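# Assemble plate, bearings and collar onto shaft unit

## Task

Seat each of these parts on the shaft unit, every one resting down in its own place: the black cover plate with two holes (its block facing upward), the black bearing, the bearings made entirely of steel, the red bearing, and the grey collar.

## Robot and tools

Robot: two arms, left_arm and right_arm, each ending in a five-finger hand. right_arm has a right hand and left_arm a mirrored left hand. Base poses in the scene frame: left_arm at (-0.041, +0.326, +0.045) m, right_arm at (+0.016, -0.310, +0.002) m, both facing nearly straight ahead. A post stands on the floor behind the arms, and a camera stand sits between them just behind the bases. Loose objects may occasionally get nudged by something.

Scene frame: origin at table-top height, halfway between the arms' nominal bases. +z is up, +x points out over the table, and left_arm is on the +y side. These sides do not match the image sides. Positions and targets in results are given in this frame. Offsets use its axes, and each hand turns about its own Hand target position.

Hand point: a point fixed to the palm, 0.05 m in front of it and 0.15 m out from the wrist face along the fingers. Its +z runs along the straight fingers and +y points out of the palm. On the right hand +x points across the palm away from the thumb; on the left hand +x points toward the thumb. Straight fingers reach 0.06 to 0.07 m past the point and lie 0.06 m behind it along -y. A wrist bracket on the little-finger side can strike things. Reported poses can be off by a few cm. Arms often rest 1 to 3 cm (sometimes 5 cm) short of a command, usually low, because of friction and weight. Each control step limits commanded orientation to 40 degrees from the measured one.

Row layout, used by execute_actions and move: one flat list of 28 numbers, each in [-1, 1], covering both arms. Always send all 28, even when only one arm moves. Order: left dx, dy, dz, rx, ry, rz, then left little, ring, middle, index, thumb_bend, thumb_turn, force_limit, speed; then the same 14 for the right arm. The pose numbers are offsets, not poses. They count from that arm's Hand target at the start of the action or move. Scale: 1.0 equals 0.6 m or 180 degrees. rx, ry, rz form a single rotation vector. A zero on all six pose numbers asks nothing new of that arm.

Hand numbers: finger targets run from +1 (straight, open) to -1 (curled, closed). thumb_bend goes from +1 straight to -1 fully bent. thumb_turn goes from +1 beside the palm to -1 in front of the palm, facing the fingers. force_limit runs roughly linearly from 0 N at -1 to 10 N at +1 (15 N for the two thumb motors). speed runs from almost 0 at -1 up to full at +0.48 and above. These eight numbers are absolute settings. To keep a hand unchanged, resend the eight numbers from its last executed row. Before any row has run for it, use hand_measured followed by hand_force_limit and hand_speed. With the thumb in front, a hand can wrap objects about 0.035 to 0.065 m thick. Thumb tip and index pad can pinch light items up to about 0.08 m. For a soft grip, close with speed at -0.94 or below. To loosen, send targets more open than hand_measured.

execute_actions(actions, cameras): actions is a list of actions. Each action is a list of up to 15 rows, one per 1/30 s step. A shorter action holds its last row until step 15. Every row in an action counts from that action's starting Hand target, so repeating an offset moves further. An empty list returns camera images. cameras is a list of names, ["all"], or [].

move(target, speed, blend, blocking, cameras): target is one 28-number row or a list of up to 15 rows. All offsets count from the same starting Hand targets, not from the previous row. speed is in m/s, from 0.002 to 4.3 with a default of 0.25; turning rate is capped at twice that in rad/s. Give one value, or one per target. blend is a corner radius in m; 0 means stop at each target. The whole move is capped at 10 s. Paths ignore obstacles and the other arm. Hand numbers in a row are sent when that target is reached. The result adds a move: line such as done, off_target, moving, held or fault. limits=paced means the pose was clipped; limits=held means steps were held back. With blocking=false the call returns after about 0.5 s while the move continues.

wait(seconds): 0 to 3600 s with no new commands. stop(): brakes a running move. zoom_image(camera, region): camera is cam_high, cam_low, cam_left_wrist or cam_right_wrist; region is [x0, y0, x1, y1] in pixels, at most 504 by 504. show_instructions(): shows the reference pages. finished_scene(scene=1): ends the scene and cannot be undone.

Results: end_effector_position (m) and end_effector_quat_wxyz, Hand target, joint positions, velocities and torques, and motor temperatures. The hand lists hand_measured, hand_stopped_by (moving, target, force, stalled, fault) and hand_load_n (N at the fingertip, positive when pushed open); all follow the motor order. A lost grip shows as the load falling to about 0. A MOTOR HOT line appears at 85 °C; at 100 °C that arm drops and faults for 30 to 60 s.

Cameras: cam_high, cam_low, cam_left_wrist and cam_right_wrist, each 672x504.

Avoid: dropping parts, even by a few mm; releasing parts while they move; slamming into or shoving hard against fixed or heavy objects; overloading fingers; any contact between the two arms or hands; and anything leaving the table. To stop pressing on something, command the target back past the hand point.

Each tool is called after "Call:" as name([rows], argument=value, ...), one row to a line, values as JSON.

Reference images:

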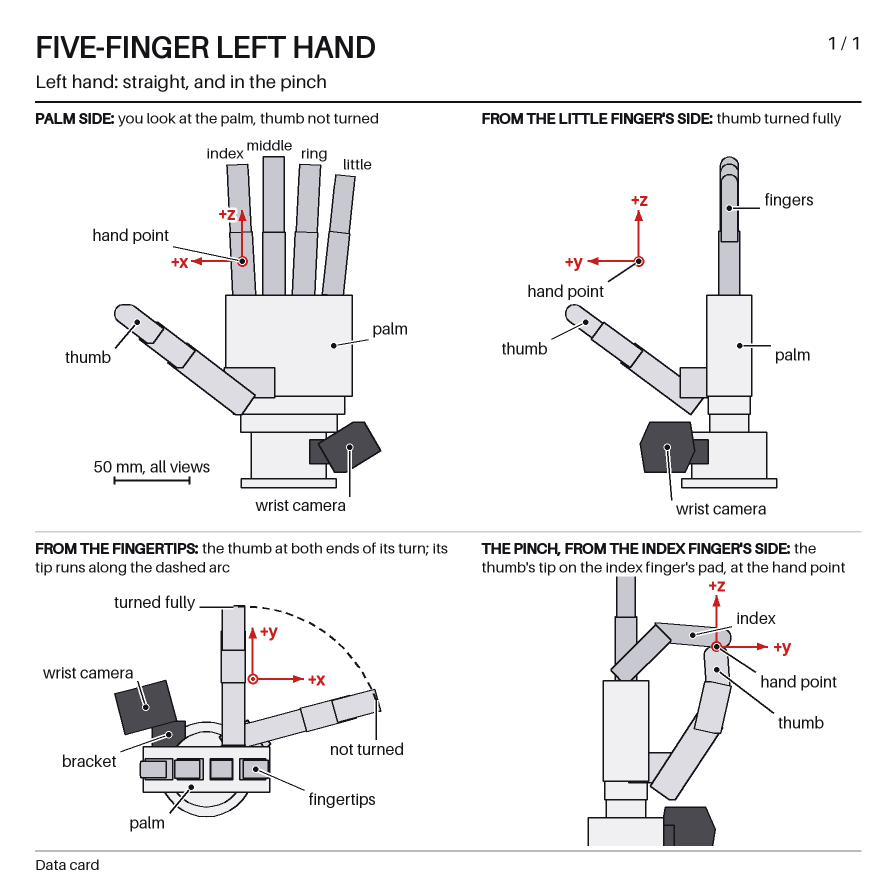

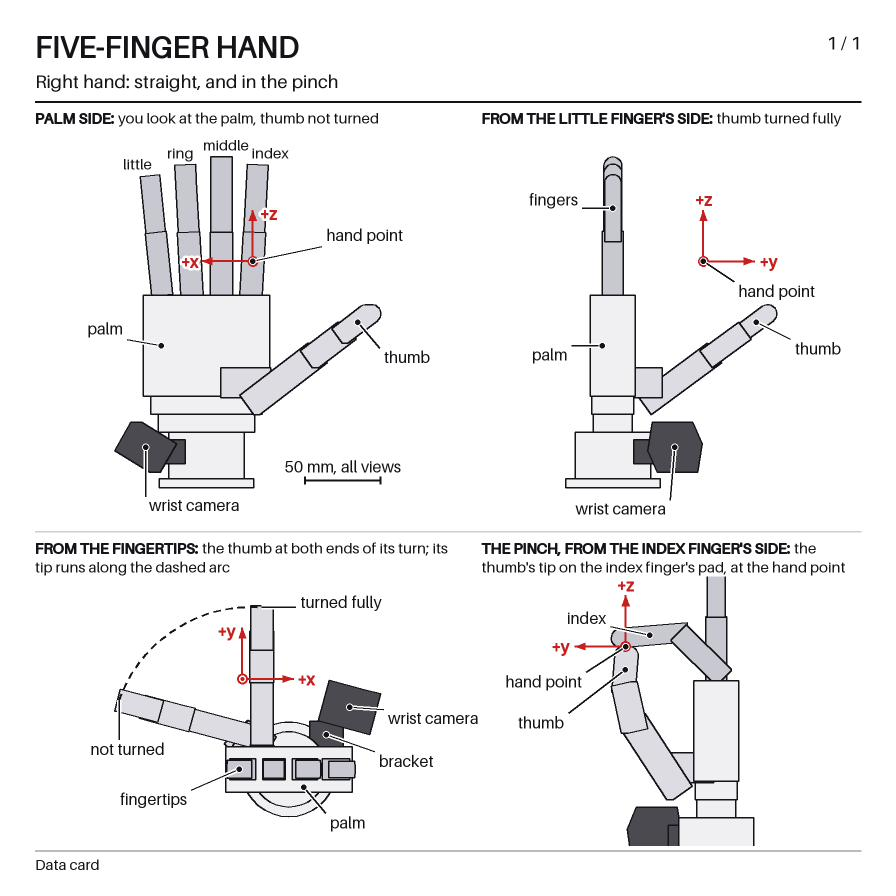

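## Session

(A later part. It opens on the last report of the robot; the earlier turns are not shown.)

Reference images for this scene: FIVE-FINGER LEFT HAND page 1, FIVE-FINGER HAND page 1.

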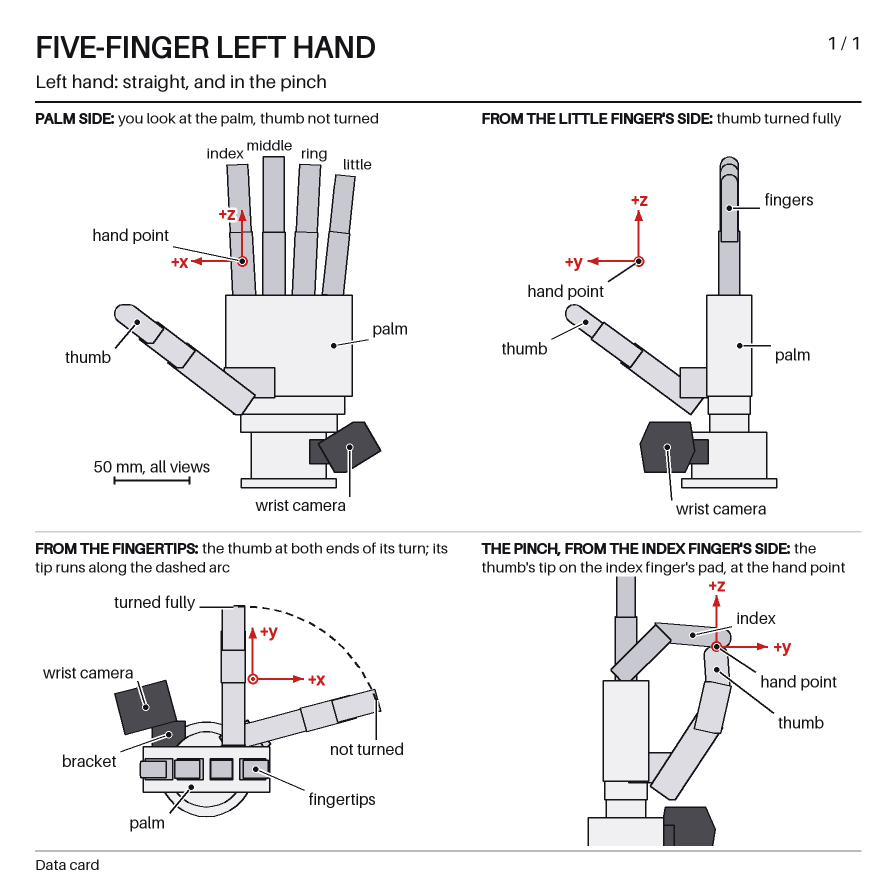

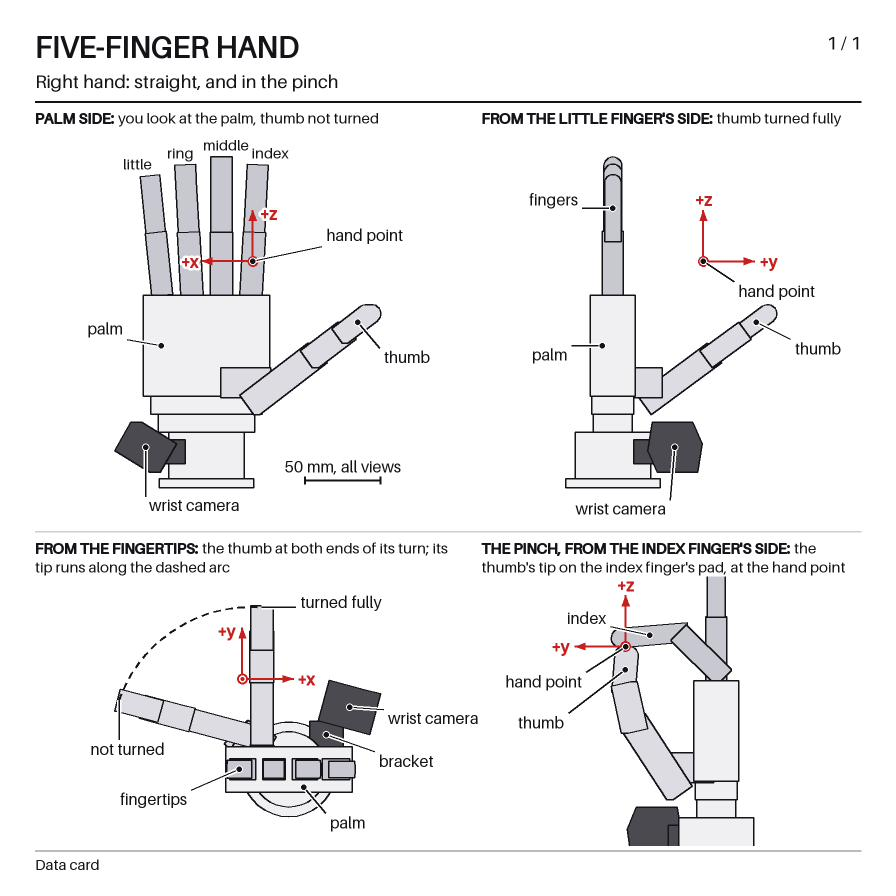

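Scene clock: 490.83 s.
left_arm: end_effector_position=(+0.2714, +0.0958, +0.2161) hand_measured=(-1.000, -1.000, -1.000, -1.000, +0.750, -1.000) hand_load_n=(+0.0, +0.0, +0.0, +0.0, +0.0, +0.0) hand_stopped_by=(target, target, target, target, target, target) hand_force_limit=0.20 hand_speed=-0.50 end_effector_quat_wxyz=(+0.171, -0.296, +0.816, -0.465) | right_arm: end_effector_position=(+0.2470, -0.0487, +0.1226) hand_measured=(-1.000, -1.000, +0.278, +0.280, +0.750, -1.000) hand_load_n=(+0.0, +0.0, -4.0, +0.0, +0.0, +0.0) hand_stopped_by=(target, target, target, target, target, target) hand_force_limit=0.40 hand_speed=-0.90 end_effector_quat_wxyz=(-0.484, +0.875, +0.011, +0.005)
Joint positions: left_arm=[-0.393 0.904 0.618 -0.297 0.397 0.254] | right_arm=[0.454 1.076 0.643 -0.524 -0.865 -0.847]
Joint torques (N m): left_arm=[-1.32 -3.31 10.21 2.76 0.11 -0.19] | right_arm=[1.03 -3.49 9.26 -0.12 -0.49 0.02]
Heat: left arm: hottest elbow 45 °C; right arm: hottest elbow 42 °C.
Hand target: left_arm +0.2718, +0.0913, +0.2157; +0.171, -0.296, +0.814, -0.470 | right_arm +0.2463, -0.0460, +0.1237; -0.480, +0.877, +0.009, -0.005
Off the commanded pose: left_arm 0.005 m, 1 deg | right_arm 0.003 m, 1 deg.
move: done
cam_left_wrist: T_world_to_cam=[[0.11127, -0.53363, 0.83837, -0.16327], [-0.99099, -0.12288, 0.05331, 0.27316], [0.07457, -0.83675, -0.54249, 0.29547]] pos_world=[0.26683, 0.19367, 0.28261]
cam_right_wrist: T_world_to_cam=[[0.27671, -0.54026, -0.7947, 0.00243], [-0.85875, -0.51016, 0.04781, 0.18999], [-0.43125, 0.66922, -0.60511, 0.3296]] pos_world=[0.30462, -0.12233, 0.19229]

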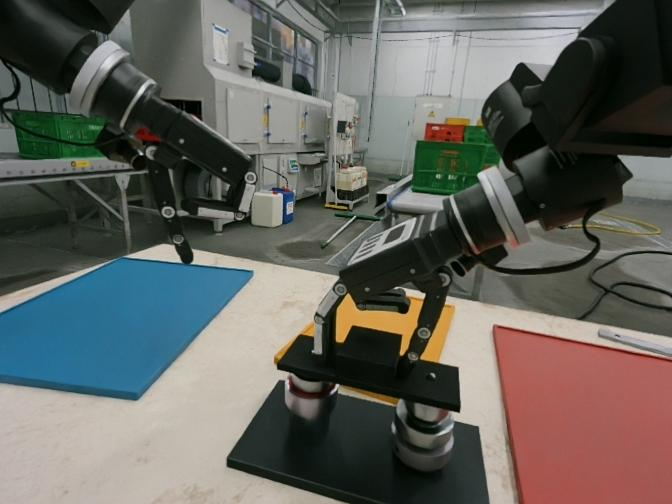

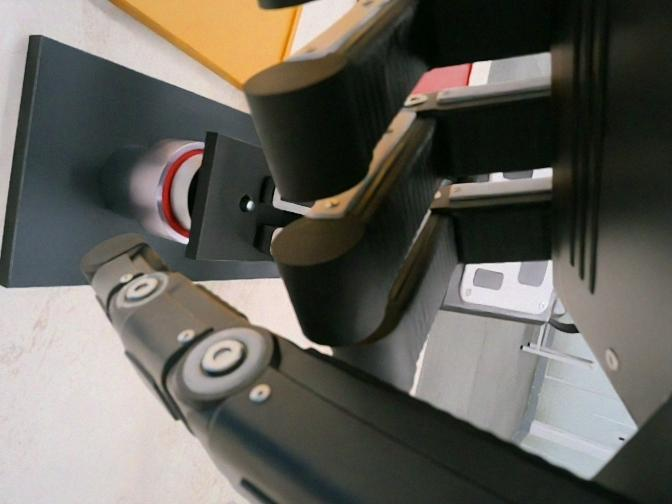

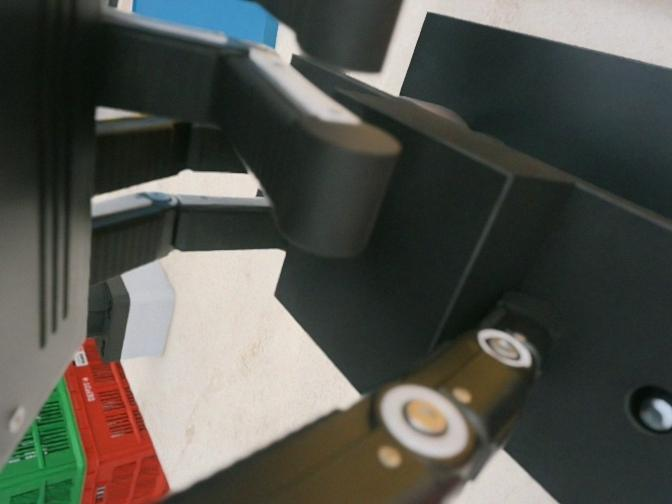

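Call:
move([
  [0,0,0,0,0,0,-1,-1,-1,-1,0.75,-1,0.2,-0.5,0,-0.008,0.01,0,0,0,-1,-1,0.28,0.28,0.75,-1,0.4,-0.9],
  [0,0,0,0,0,0,-1,-1,-1,-1,0.75,-1,0.2,-0.5,0,-0.008,0.2,0,0,0,-1,-1,0.28,0.28,0.75,-1,0.4,-0.9],
], speed=[0.02,0.05], blend=[0.003,0], cameras=["cam_low","cam_left_wrist","cam_right_wrist"])

Call:
zoom_image(camera="cam_low", region=[270, 310, 480, 420])

Call:
zoom_image(camera="cam_left_wrist", region=[130, 100, 340, 280])

Scene clock: 494.50 s.
left_arm: end_effector_position=(+0.2714, +0.0958, +0.2161) hand_measured=(-1.000, -1.000, -1.000, -1.000, +0.750, -1.000) hand_load_n=(+0.5, +0.0, +0.0, +0.0, +0.0, +0.0) hand_stopped_by=(target, target, target, target, target, target) hand_force_limit=0.20 hand_speed=-0.50 end_effector_quat_wxyz=(+0.171, -0.296, +0.816, -0.465) | right_arm: end_effector_position=(+0.2355, -0.0555, +0.2174) hand_measured=(-1.000, -1.000, +0.280, +0.280, +0.750, -1.000) hand_load_n=(+0.0, +0.0, +0.0, +0.0, +0.0, +0.0) hand_stopped_by=(target, target, target, target, target, target) hand_force_limit=0.40 hand_speed=-0.90 end_effector_quat_wxyz=(-0.470, +0.882, -0.005, -0.026)
Joint positions: left_arm=[-0.393 0.904 0.618 -0.297 0.397 0.254] | right_arm=[0.45 0.999 0.867 -0.908 -0.868 -0.853]
Joint torques (N m): left_arm=[-0.5 -2.55 10.3 2.58 0.13 -0.14] | right_arm=[0.21 -4.78 12.74 0.02 -0.71 -0.09]
Heat: left arm: hottest elbow 45 °C; right arm: hottest elbow 42 °C.
Hand target: left_arm +0.2718, +0.0913, +0.2157; +0.171, -0.296, +0.814, -0.470 | right_arm +0.2464, -0.0508, +0.2437; -0.480, +0.877, +0.009, -0.005
Off the commanded pose: left_arm 0.005 m, 1 deg | right_arm 0.029 m, 3 deg.
move: off_target (right_arm)
cam_left_wrist: T_world_to_cam=[[0.11127, -0.53363, 0.83837, -0.16327], [-0.99099, -0.12288, 0.05331, 0.27316], [0.07457, -0.83675, -0.54249, 0.29547]] pos_world=[0.26683, 0.19367, 0.28261]
cam_right_wrist: T_world_to_cam=[[0.22199, -0.56677, -0.79341, 0.08846], [-0.8523, -0.50803, 0.12444, 0.1541], [-0.4736, 0.6486, -0.59584, 0.39335]] pos_world=[0.29799, -0.1267, 0.28538]

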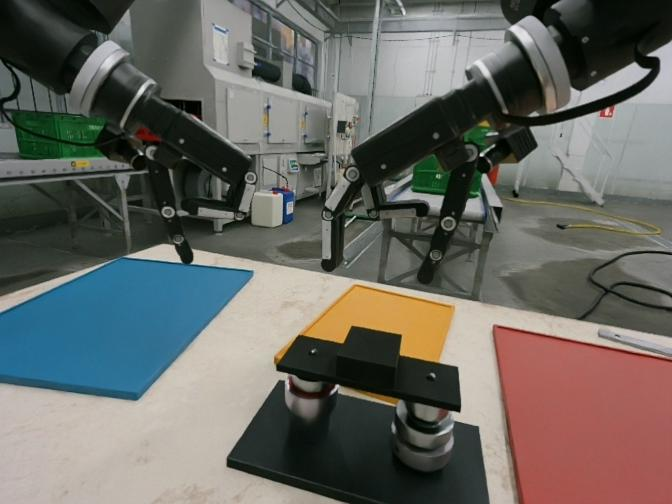

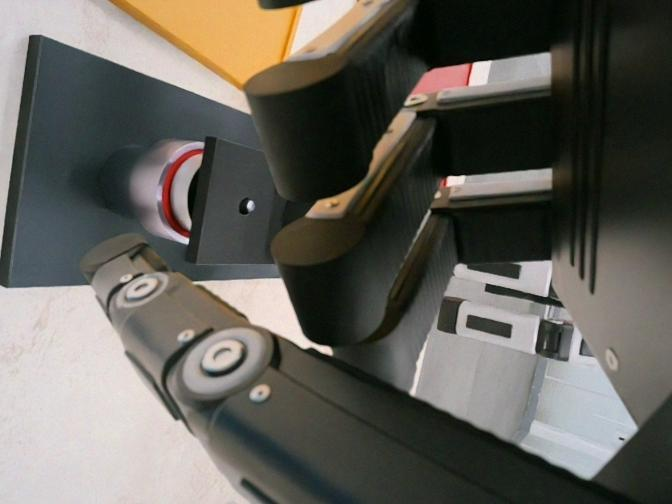

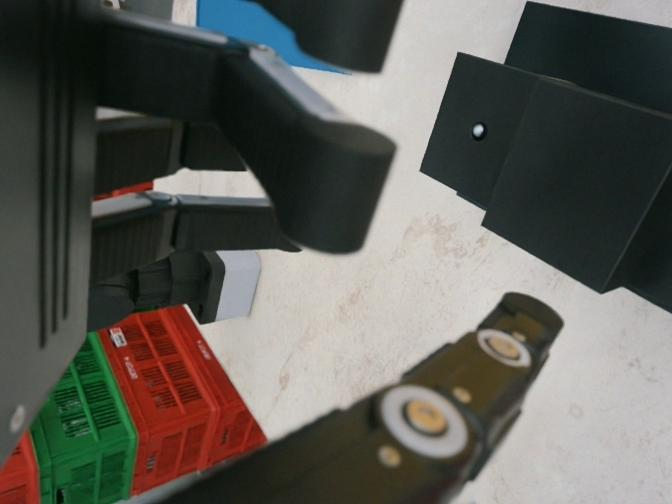

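Scaled by 2.400.

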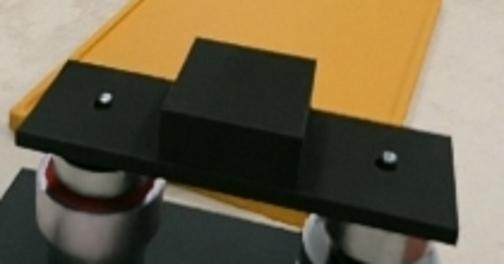

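Scaled by 2.400.

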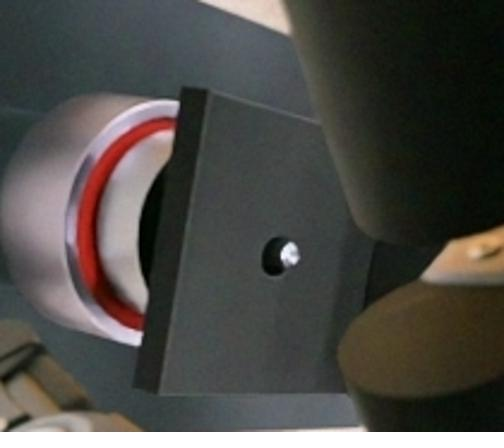

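Call:
zoom_image(camera="cam_low", region=[270, 320, 350, 400])

Call:
zoom_image(camera="cam_low", region=[385, 350, 465, 430])

Call:
zoom_image(camera="cam_low", region=[310, 350, 400, 440])

Scaled by 6.300.

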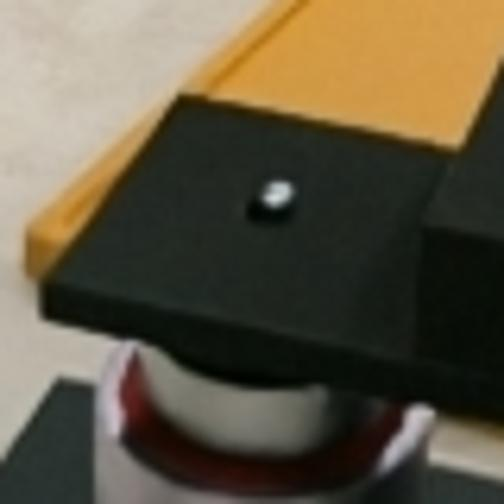

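Scaled by 6.300.

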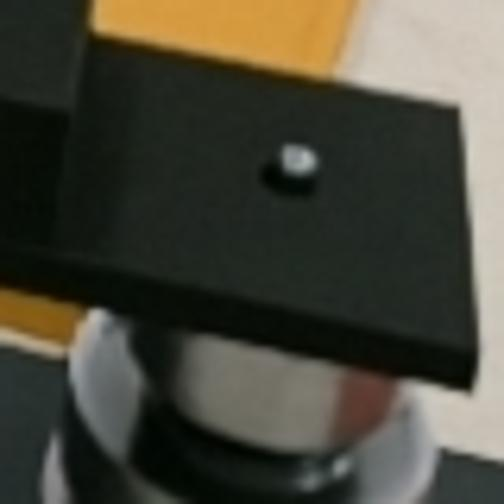

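Scaled by 5.600.

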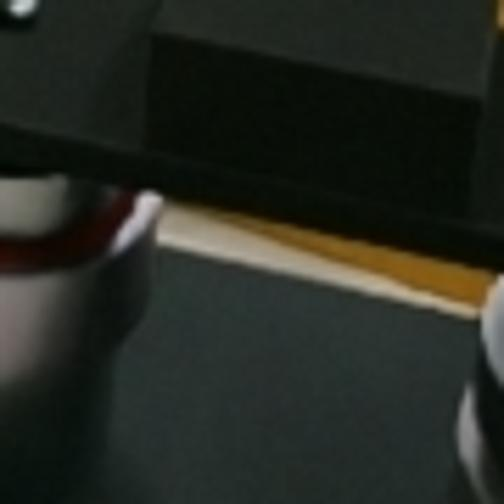

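Call:
move([
  [0,0,0,0,0,0,-1,-1,-1,-1,0.75,-1,0.2,-0.5,0.1,-0.3,0,0.07,0,0,-1,-1,0.28,0.28,0.75,-1,0.4,-0.9],
  [0,0,0,0,0,0,-1,-1,-1,-1,0.75,-1,0.2,-0.5,0.106,-0.32,-0.1,0.1556,0,0,-1,-1,0.28,0.28,0.75,-1,0.4,-0.9],
], speed=0.12, blend=[0.02,0], cameras=["cam_low","cam_right_wrist"])

Scene clock: 500.03 s.
left_arm: end_effector_position=(+0.2714, +0.0958, +0.2161) hand_measured=(-1.000, -1.000, -1.000, -1.000, +0.750, -1.000) hand_load_n=(+0.0, +0.0, +0.0, +0.0, +0.0, +0.0) hand_stopped_by=(target, target, target, target, target, target) hand_force_limit=0.20 hand_speed=-0.50 end_effector_quat_wxyz=(+0.171, -0.296, +0.816, -0.465) | right_arm: end_effector_position=(+0.3086, -0.2399, +0.1888) hand_measured=(-1.000, -1.000, +0.280, +0.280, +0.750, -1.000) hand_load_n=(+0.0, +0.0, +0.0, +0.0, +0.0, +0.0) hand_stopped_by=(target, target, target, target, target, target) hand_force_limit=0.40 hand_speed=-0.90 end_effector_quat_wxyz=(-0.594, +0.799, -0.087, +0.034)
Joint positions: left_arm=[-0.393 0.904 0.618 -0.297 0.397 0.254] | right_arm=[-0.334 1.332 0.929 -1.653 -1.234 -2.029]
Joint torques (N m): left_arm=[-0.85 -3.19 10.24 2.62 0.16 -0.17] | right_arm=[-0.15 -5.77 6.23 -0.54 -0.93 -0.12]
Heat: left arm: hottest elbow 45 °C; right arm: hottest elbow 43 °C.
Hand target: left_arm +0.2718, +0.0913, +0.2157; +0.171, -0.296, +0.814, -0.470 | right_arm +0.3101, -0.2428, +0.1837; -0.678, +0.735, +0.009, -0.002
Off the commanded pose: left_arm 0.005 m, 1 deg | right_arm 0.006 m, 17 deg.
joint sent to its limit (right arm) — joint 6 (wrist roll), lower limit. The joint targets are off in orientation, not in position.
move: off_target (right_arm)
cam_right_wrist: T_world_to_cam=[[0.14705, -0.3509, -0.9248, 0.0448], [-0.94317, -0.33142, -0.02422, 0.22473], [-0.298, 0.8758, -0.3797, 0.49004]] pos_world=[0.35141, -0.33897, 0.23294]

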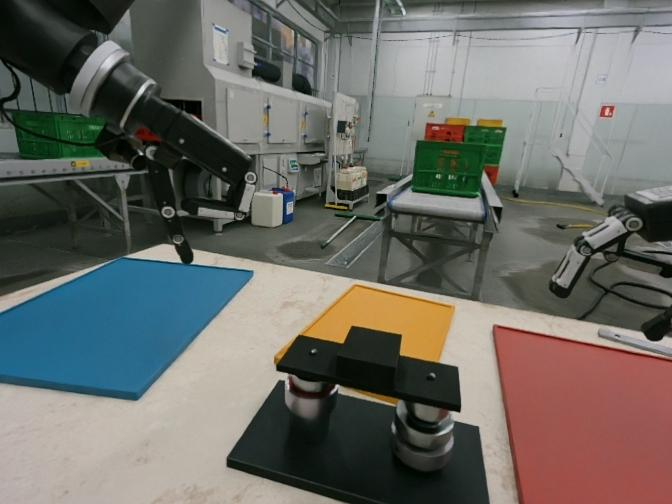

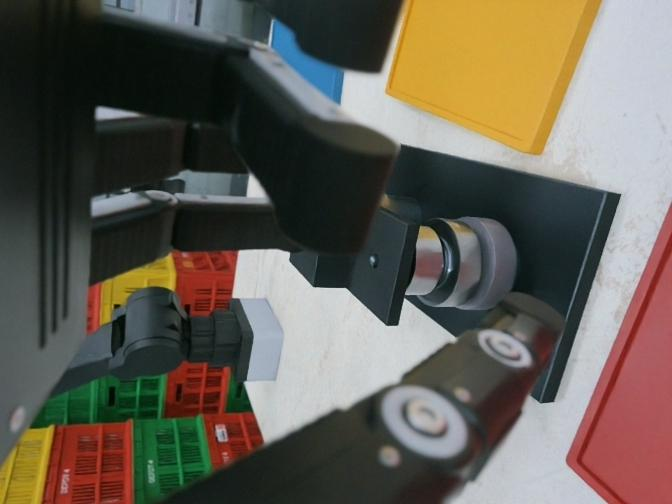

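Good side view. Zoom.

Call:
zoom_image(camera="cam_right_wrist", region=[340, 180, 530, 340])

Scaled by 2.653.

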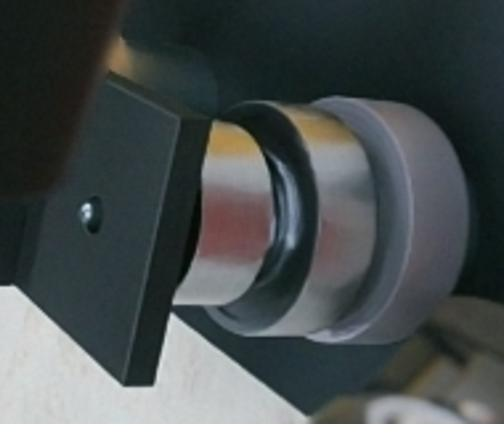

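Call:
move(target=[0,0,0,0,0,0,-1,-1,-1,-1,0.75,-1,0.2,-0.5,0.0,0.0,-0.11,-0.06,0,0,-1,-1,0.28,0.28,0.75,-1,0.4,-0.9], speed=0.12, cameras=["cam_low","cam_right_wrist"])

Call:
zoom_image(camera="cam_right_wrist", region=[340, 180, 530, 340])

Scene clock: 502.33 s.
left_arm: end_effector_position=(+0.2714, +0.0958, +0.2161) hand_measured=(-1.000, -1.000, -1.000, -1.000, +0.750, -1.000) hand_load_n=(+0.0, +0.0, +0.0, +0.0, +0.0, +0.0) hand_stopped_by=(target, target, target, target, target, target) hand_force_limit=0.20 hand_speed=-0.50 end_effector_quat_wxyz=(+0.171, -0.296, +0.816, -0.465) | right_arm: end_effector_position=(+0.3106, -0.2436, +0.1235) hand_measured=(-1.000, -1.000, +0.280, +0.280, +0.750, -1.000) hand_load_n=(+0.0, +0.0, +0.0, +0.0, +0.0, +0.0) hand_stopped_by=(target, target, target, target, target, target) hand_force_limit=0.40 hand_speed=-0.90 end_effector_quat_wxyz=(-0.559, +0.828, -0.051, +0.019)
Joint positions: left_arm=[-0.393 0.904 0.618 -0.297 0.397 0.254] | right_arm=[-0.297 1.421 0.871 -1.47 -1.142 -2.029]
Joint torques (N m): left_arm=[-0.67 -3.49 10.13 2.62 0.13 -0.18] | right_arm=[0.85 -6.48 5.81 -0.54 -0.68 -0.12]
Heat: left arm: hottest elbow 45 °C; right arm: hottest elbow 42 °C.
Hand target: left_arm +0.2718, +0.0913, +0.2157; +0.171, -0.296, +0.814, -0.470 | right_arm +0.3101, -0.2428, +0.1177; -0.606, +0.795, +0.009, -0.003
Off the commanded pose: left_arm 0.005 m, 1 deg | right_arm 0.006 m, 10 deg.
joint sent to its limit (right arm) — joint 6 (wrist roll), lower limit. The joint targets are off in orientation, not in position.
move: off_target (right_arm)
cam_right_wrist: T_world_to_cam=[[0.18614, -0.41931, -0.88856, -0.0506], [-0.91405, -0.40559, -0.00008, 0.19375], [-0.36036, 0.8122, -0.45877, 0.48269]] pos_world=[0.36046, -0.33468, 0.1765]

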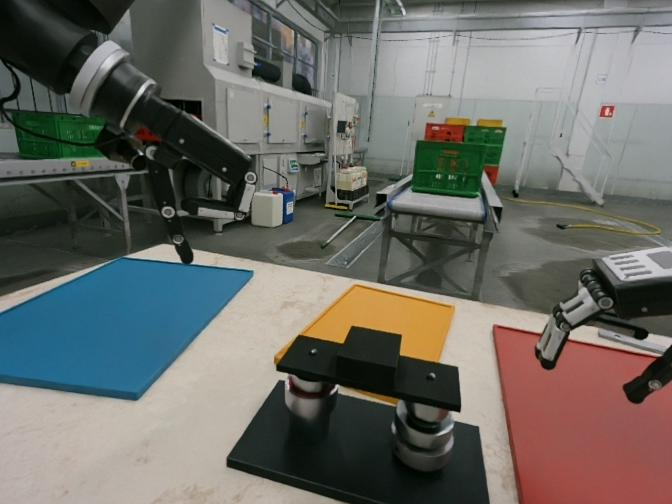

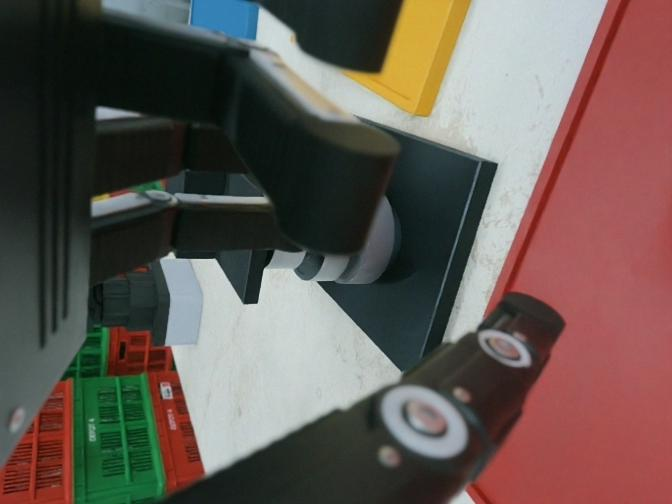

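Scaled by 2.653.

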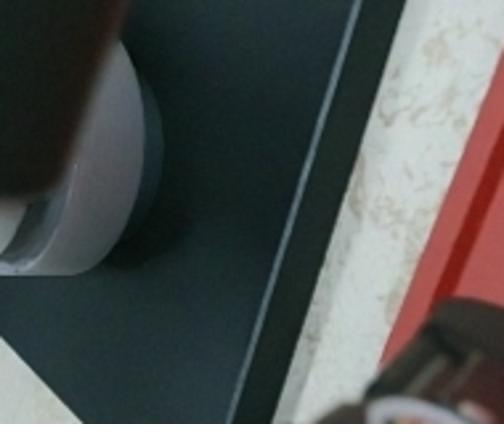

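Call:
zoom_image(camera="cam_right_wrist", region=[200, 200, 410, 330])

Scaled by 2.400.

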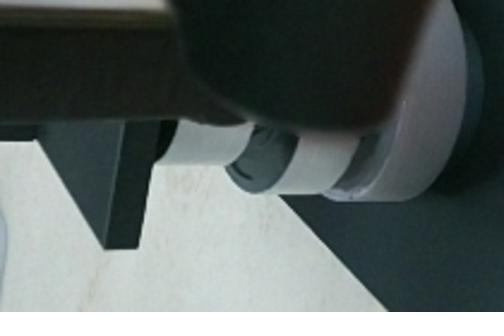

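Call:
move(target=[0.0,0.01,-0.13,-0.111,0,0,-1,-1,-1,-1,0.75,-1,0.2,-0.5,0.0,0.0,0.0,0.0,0,0,-1,-1,0.28,0.28,0.75,-1,0.4,-0.9], speed=0.1, cameras=["cam_low","cam_left_wrist"])

Scene clock: 506.03 s.
left_arm: end_effector_position=(+0.2703, +0.0944, +0.1379) hand_measured=(-1.000, -1.000, -1.000, -1.000, +0.750, -1.000) hand_load_n=(+0.0, +0.0, +0.0, +0.0, +0.0, +0.0) hand_stopped_by=(target, target, target, target, target, target) hand_force_limit=0.20 hand_speed=-0.50 end_effector_quat_wxyz=(+0.115, -0.316, +0.725, -0.601) | right_arm: end_effector_position=(+0.3106, -0.2436, +0.1235) hand_measured=(-1.000, -1.000, +0.280, +0.280, +0.750, -1.000) hand_load_n=(+0.0, +0.0, -0.5, +0.0, +0.0, +0.0) hand_stopped_by=(target, target, target, target, target, target) hand_force_limit=0.40 hand_speed=-0.90 end_effector_quat_wxyz=(-0.559, +0.828, -0.051, +0.019)
Joint positions: left_arm=[-0.236 1.172 0.309 0.53 0.696 -0.003] | right_arm=[-0.297 1.421 0.871 -1.47 -1.142 -2.029]
Joint torques (N m): left_arm=[0.85 -3.31 6.97 2.63 0.31 -0.16] | right_arm=[0.91 -6.48 5.78 -0.53 -0.68 -0.12]
Heat: left arm: hottest elbow 45 °C; right arm: hottest elbow 42 °C.
Hand target: left_arm +0.2718, +0.0975, +0.1375; +0.117, -0.321, +0.720, -0.604 | right_arm +0.3100, -0.2428, +0.1178; -0.606, +0.795, +0.009, -0.003
Off the commanded pose: left_arm 0.003 m, 1 deg | right_arm 0.006 m, 10 deg.
joint sent to its limit (right arm) — joint 6 (wrist roll), lower limit. The joint targets are off in orientation, not in position.
move: done
cam_left_wrist: T_world_to_cam=[[0.10465, -0.21679, 0.97059, -0.14456], [-0.99248, -0.08501, 0.08802, 0.26814], [0.06343, -0.97251, -0.22406, 0.22393]] pos_world=[0.26705, 0.20923, 0.16689]

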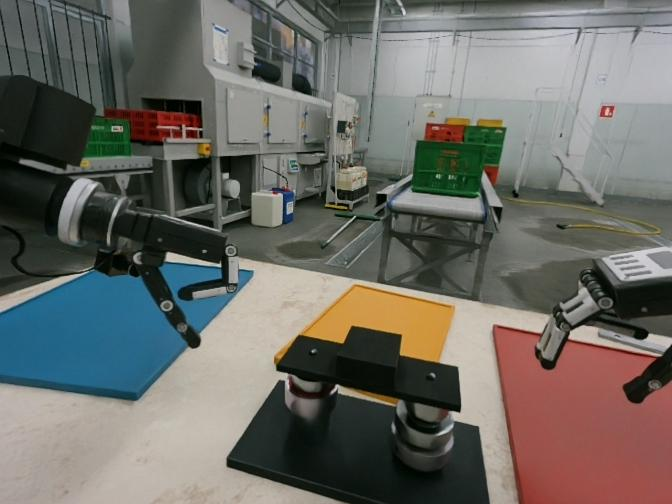

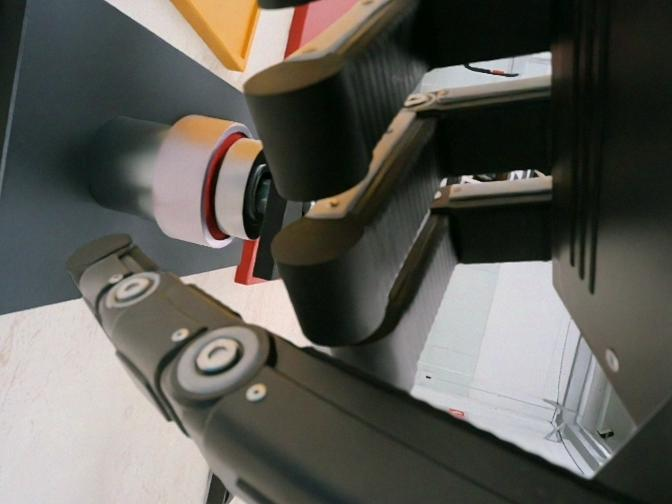

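Call:
zoom_image(camera="cam_left_wrist", region=[180, 110, 310, 290])

Call:
zoom_image(camera="cam_left_wrist", region=[230, 130, 310, 210])

Scaled by 2.800.

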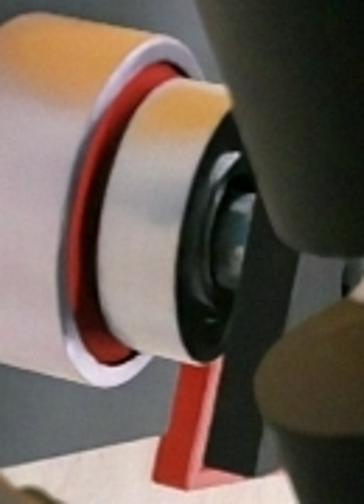

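Scaled by 6.300.

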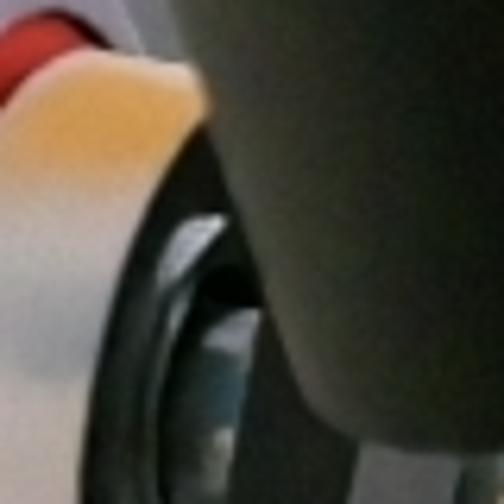

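Call:
move(target=[0.0,0.0,-0.01,-0.05,0,0,-1,-1,-1,-1,0.75,-1,0.2,-0.5,0.0,0.0,0.0,0.0,0,0,-1,-1,0.28,0.28,0.75,-1,0.4,-0.9], speed=0.1, cameras=["cam_low","cam_left_wrist"])

Call:
zoom_image(camera="cam_left_wrist", region=[150, 90, 270, 250])

Scene clock: 508.47 s.
left_arm: end_effector_position=(+0.2712, +0.0940, +0.1312) hand_measured=(-1.000, -1.000, -1.000, -1.000, +0.750, -1.000) hand_load_n=(+0.0, +0.0, +0.0, +0.0, +0.0, +0.0) hand_stopped_by=(target, target, target, target, target, target) hand_force_limit=0.20 hand_speed=-0.50 end_effector_quat_wxyz=(+0.090, -0.325, +0.675, -0.656) | right_arm: end_effector_position=(+0.3106, -0.2436, +0.1235) hand_measured=(-1.000, -1.000, +0.280, +0.280, +0.750, -1.000) hand_load_n=(+0.5, +0.0, +0.0, +0.0, +0.0, +0.0) hand_stopped_by=(target, target, target, target, target, target) hand_force_limit=0.40 hand_speed=-0.90 end_effector_quat_wxyz=(-0.559, +0.828, -0.051, +0.019)
Joint positions: left_arm=[-0.185 1.38 0.253 0.952 0.783 -0.189] | right_arm=[-0.297 1.421 0.871 -1.47 -1.142 -2.029]
Joint torques (N m): left_arm=[1.14 -4.25 5 2.61 0.2 -0.13] | right_arm=[0.91 -6.48 5.79 -0.51 -0.68 -0.12]
Heat: left arm: hottest elbow 45 °C; right arm: hottest elbow 42 °C.
Hand target: left_arm +0.2718, +0.0974, +0.1315; +0.091, -0.329, +0.670, -0.659 | right_arm +0.3100, -0.2428, +0.1178; -0.606, +0.795, +0.009, -0.003
Off the commanded pose: left_arm 0.004 m, 1 deg | right_arm 0.006 m, 10 deg.
joint sent to its limit (right arm) — joint 6 (wrist roll), lower limit. The joint targets are off in orientation, not in position.
move: done
cam_left_wrist: T_world_to_cam=[[0.10679, -0.0617, 0.99237, -0.15629], [-0.9922, -0.07115, 0.10235, 0.26632], [0.06429, -0.99556, -0.06882, 0.20359]] pos_world=[0.26784, 0.21199, 0.14185]

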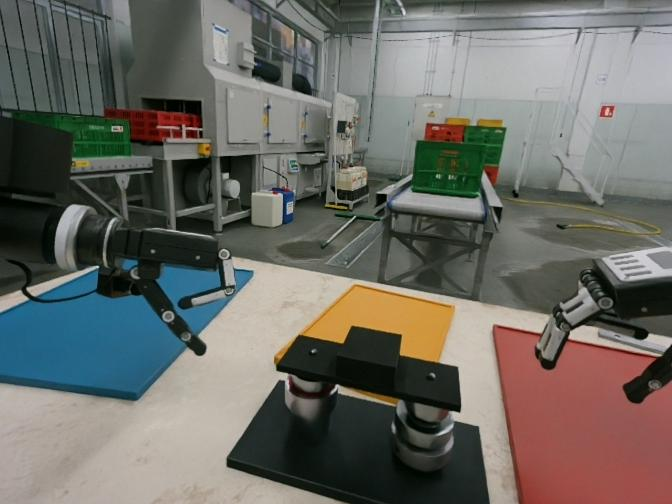

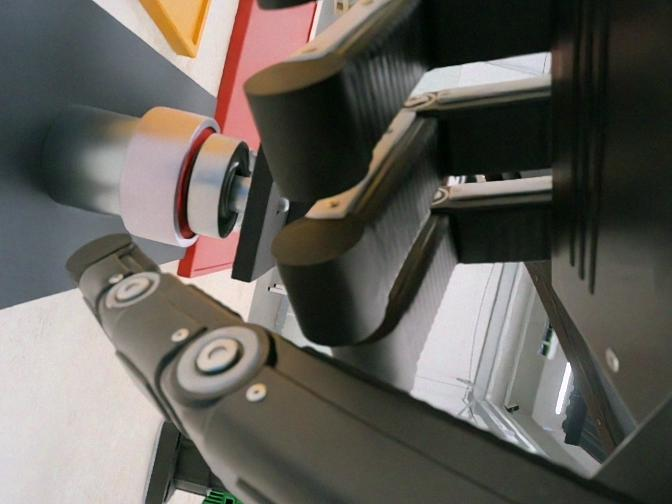

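Scaled by 3.150.

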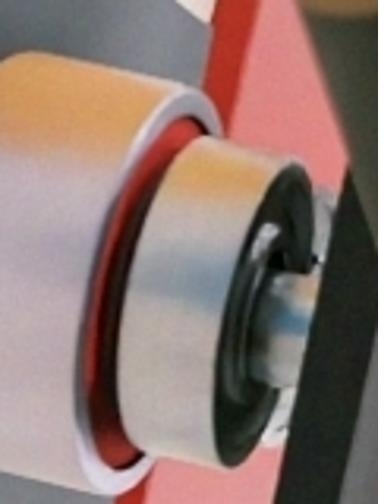

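Call:
zoom_image(camera="cam_low", region=[260, 310, 500, 490])

Scaled by 2.100.

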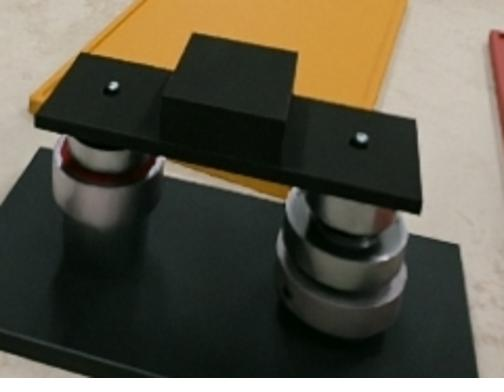

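Call:
finished_scene()

The scene is finished: the task was done.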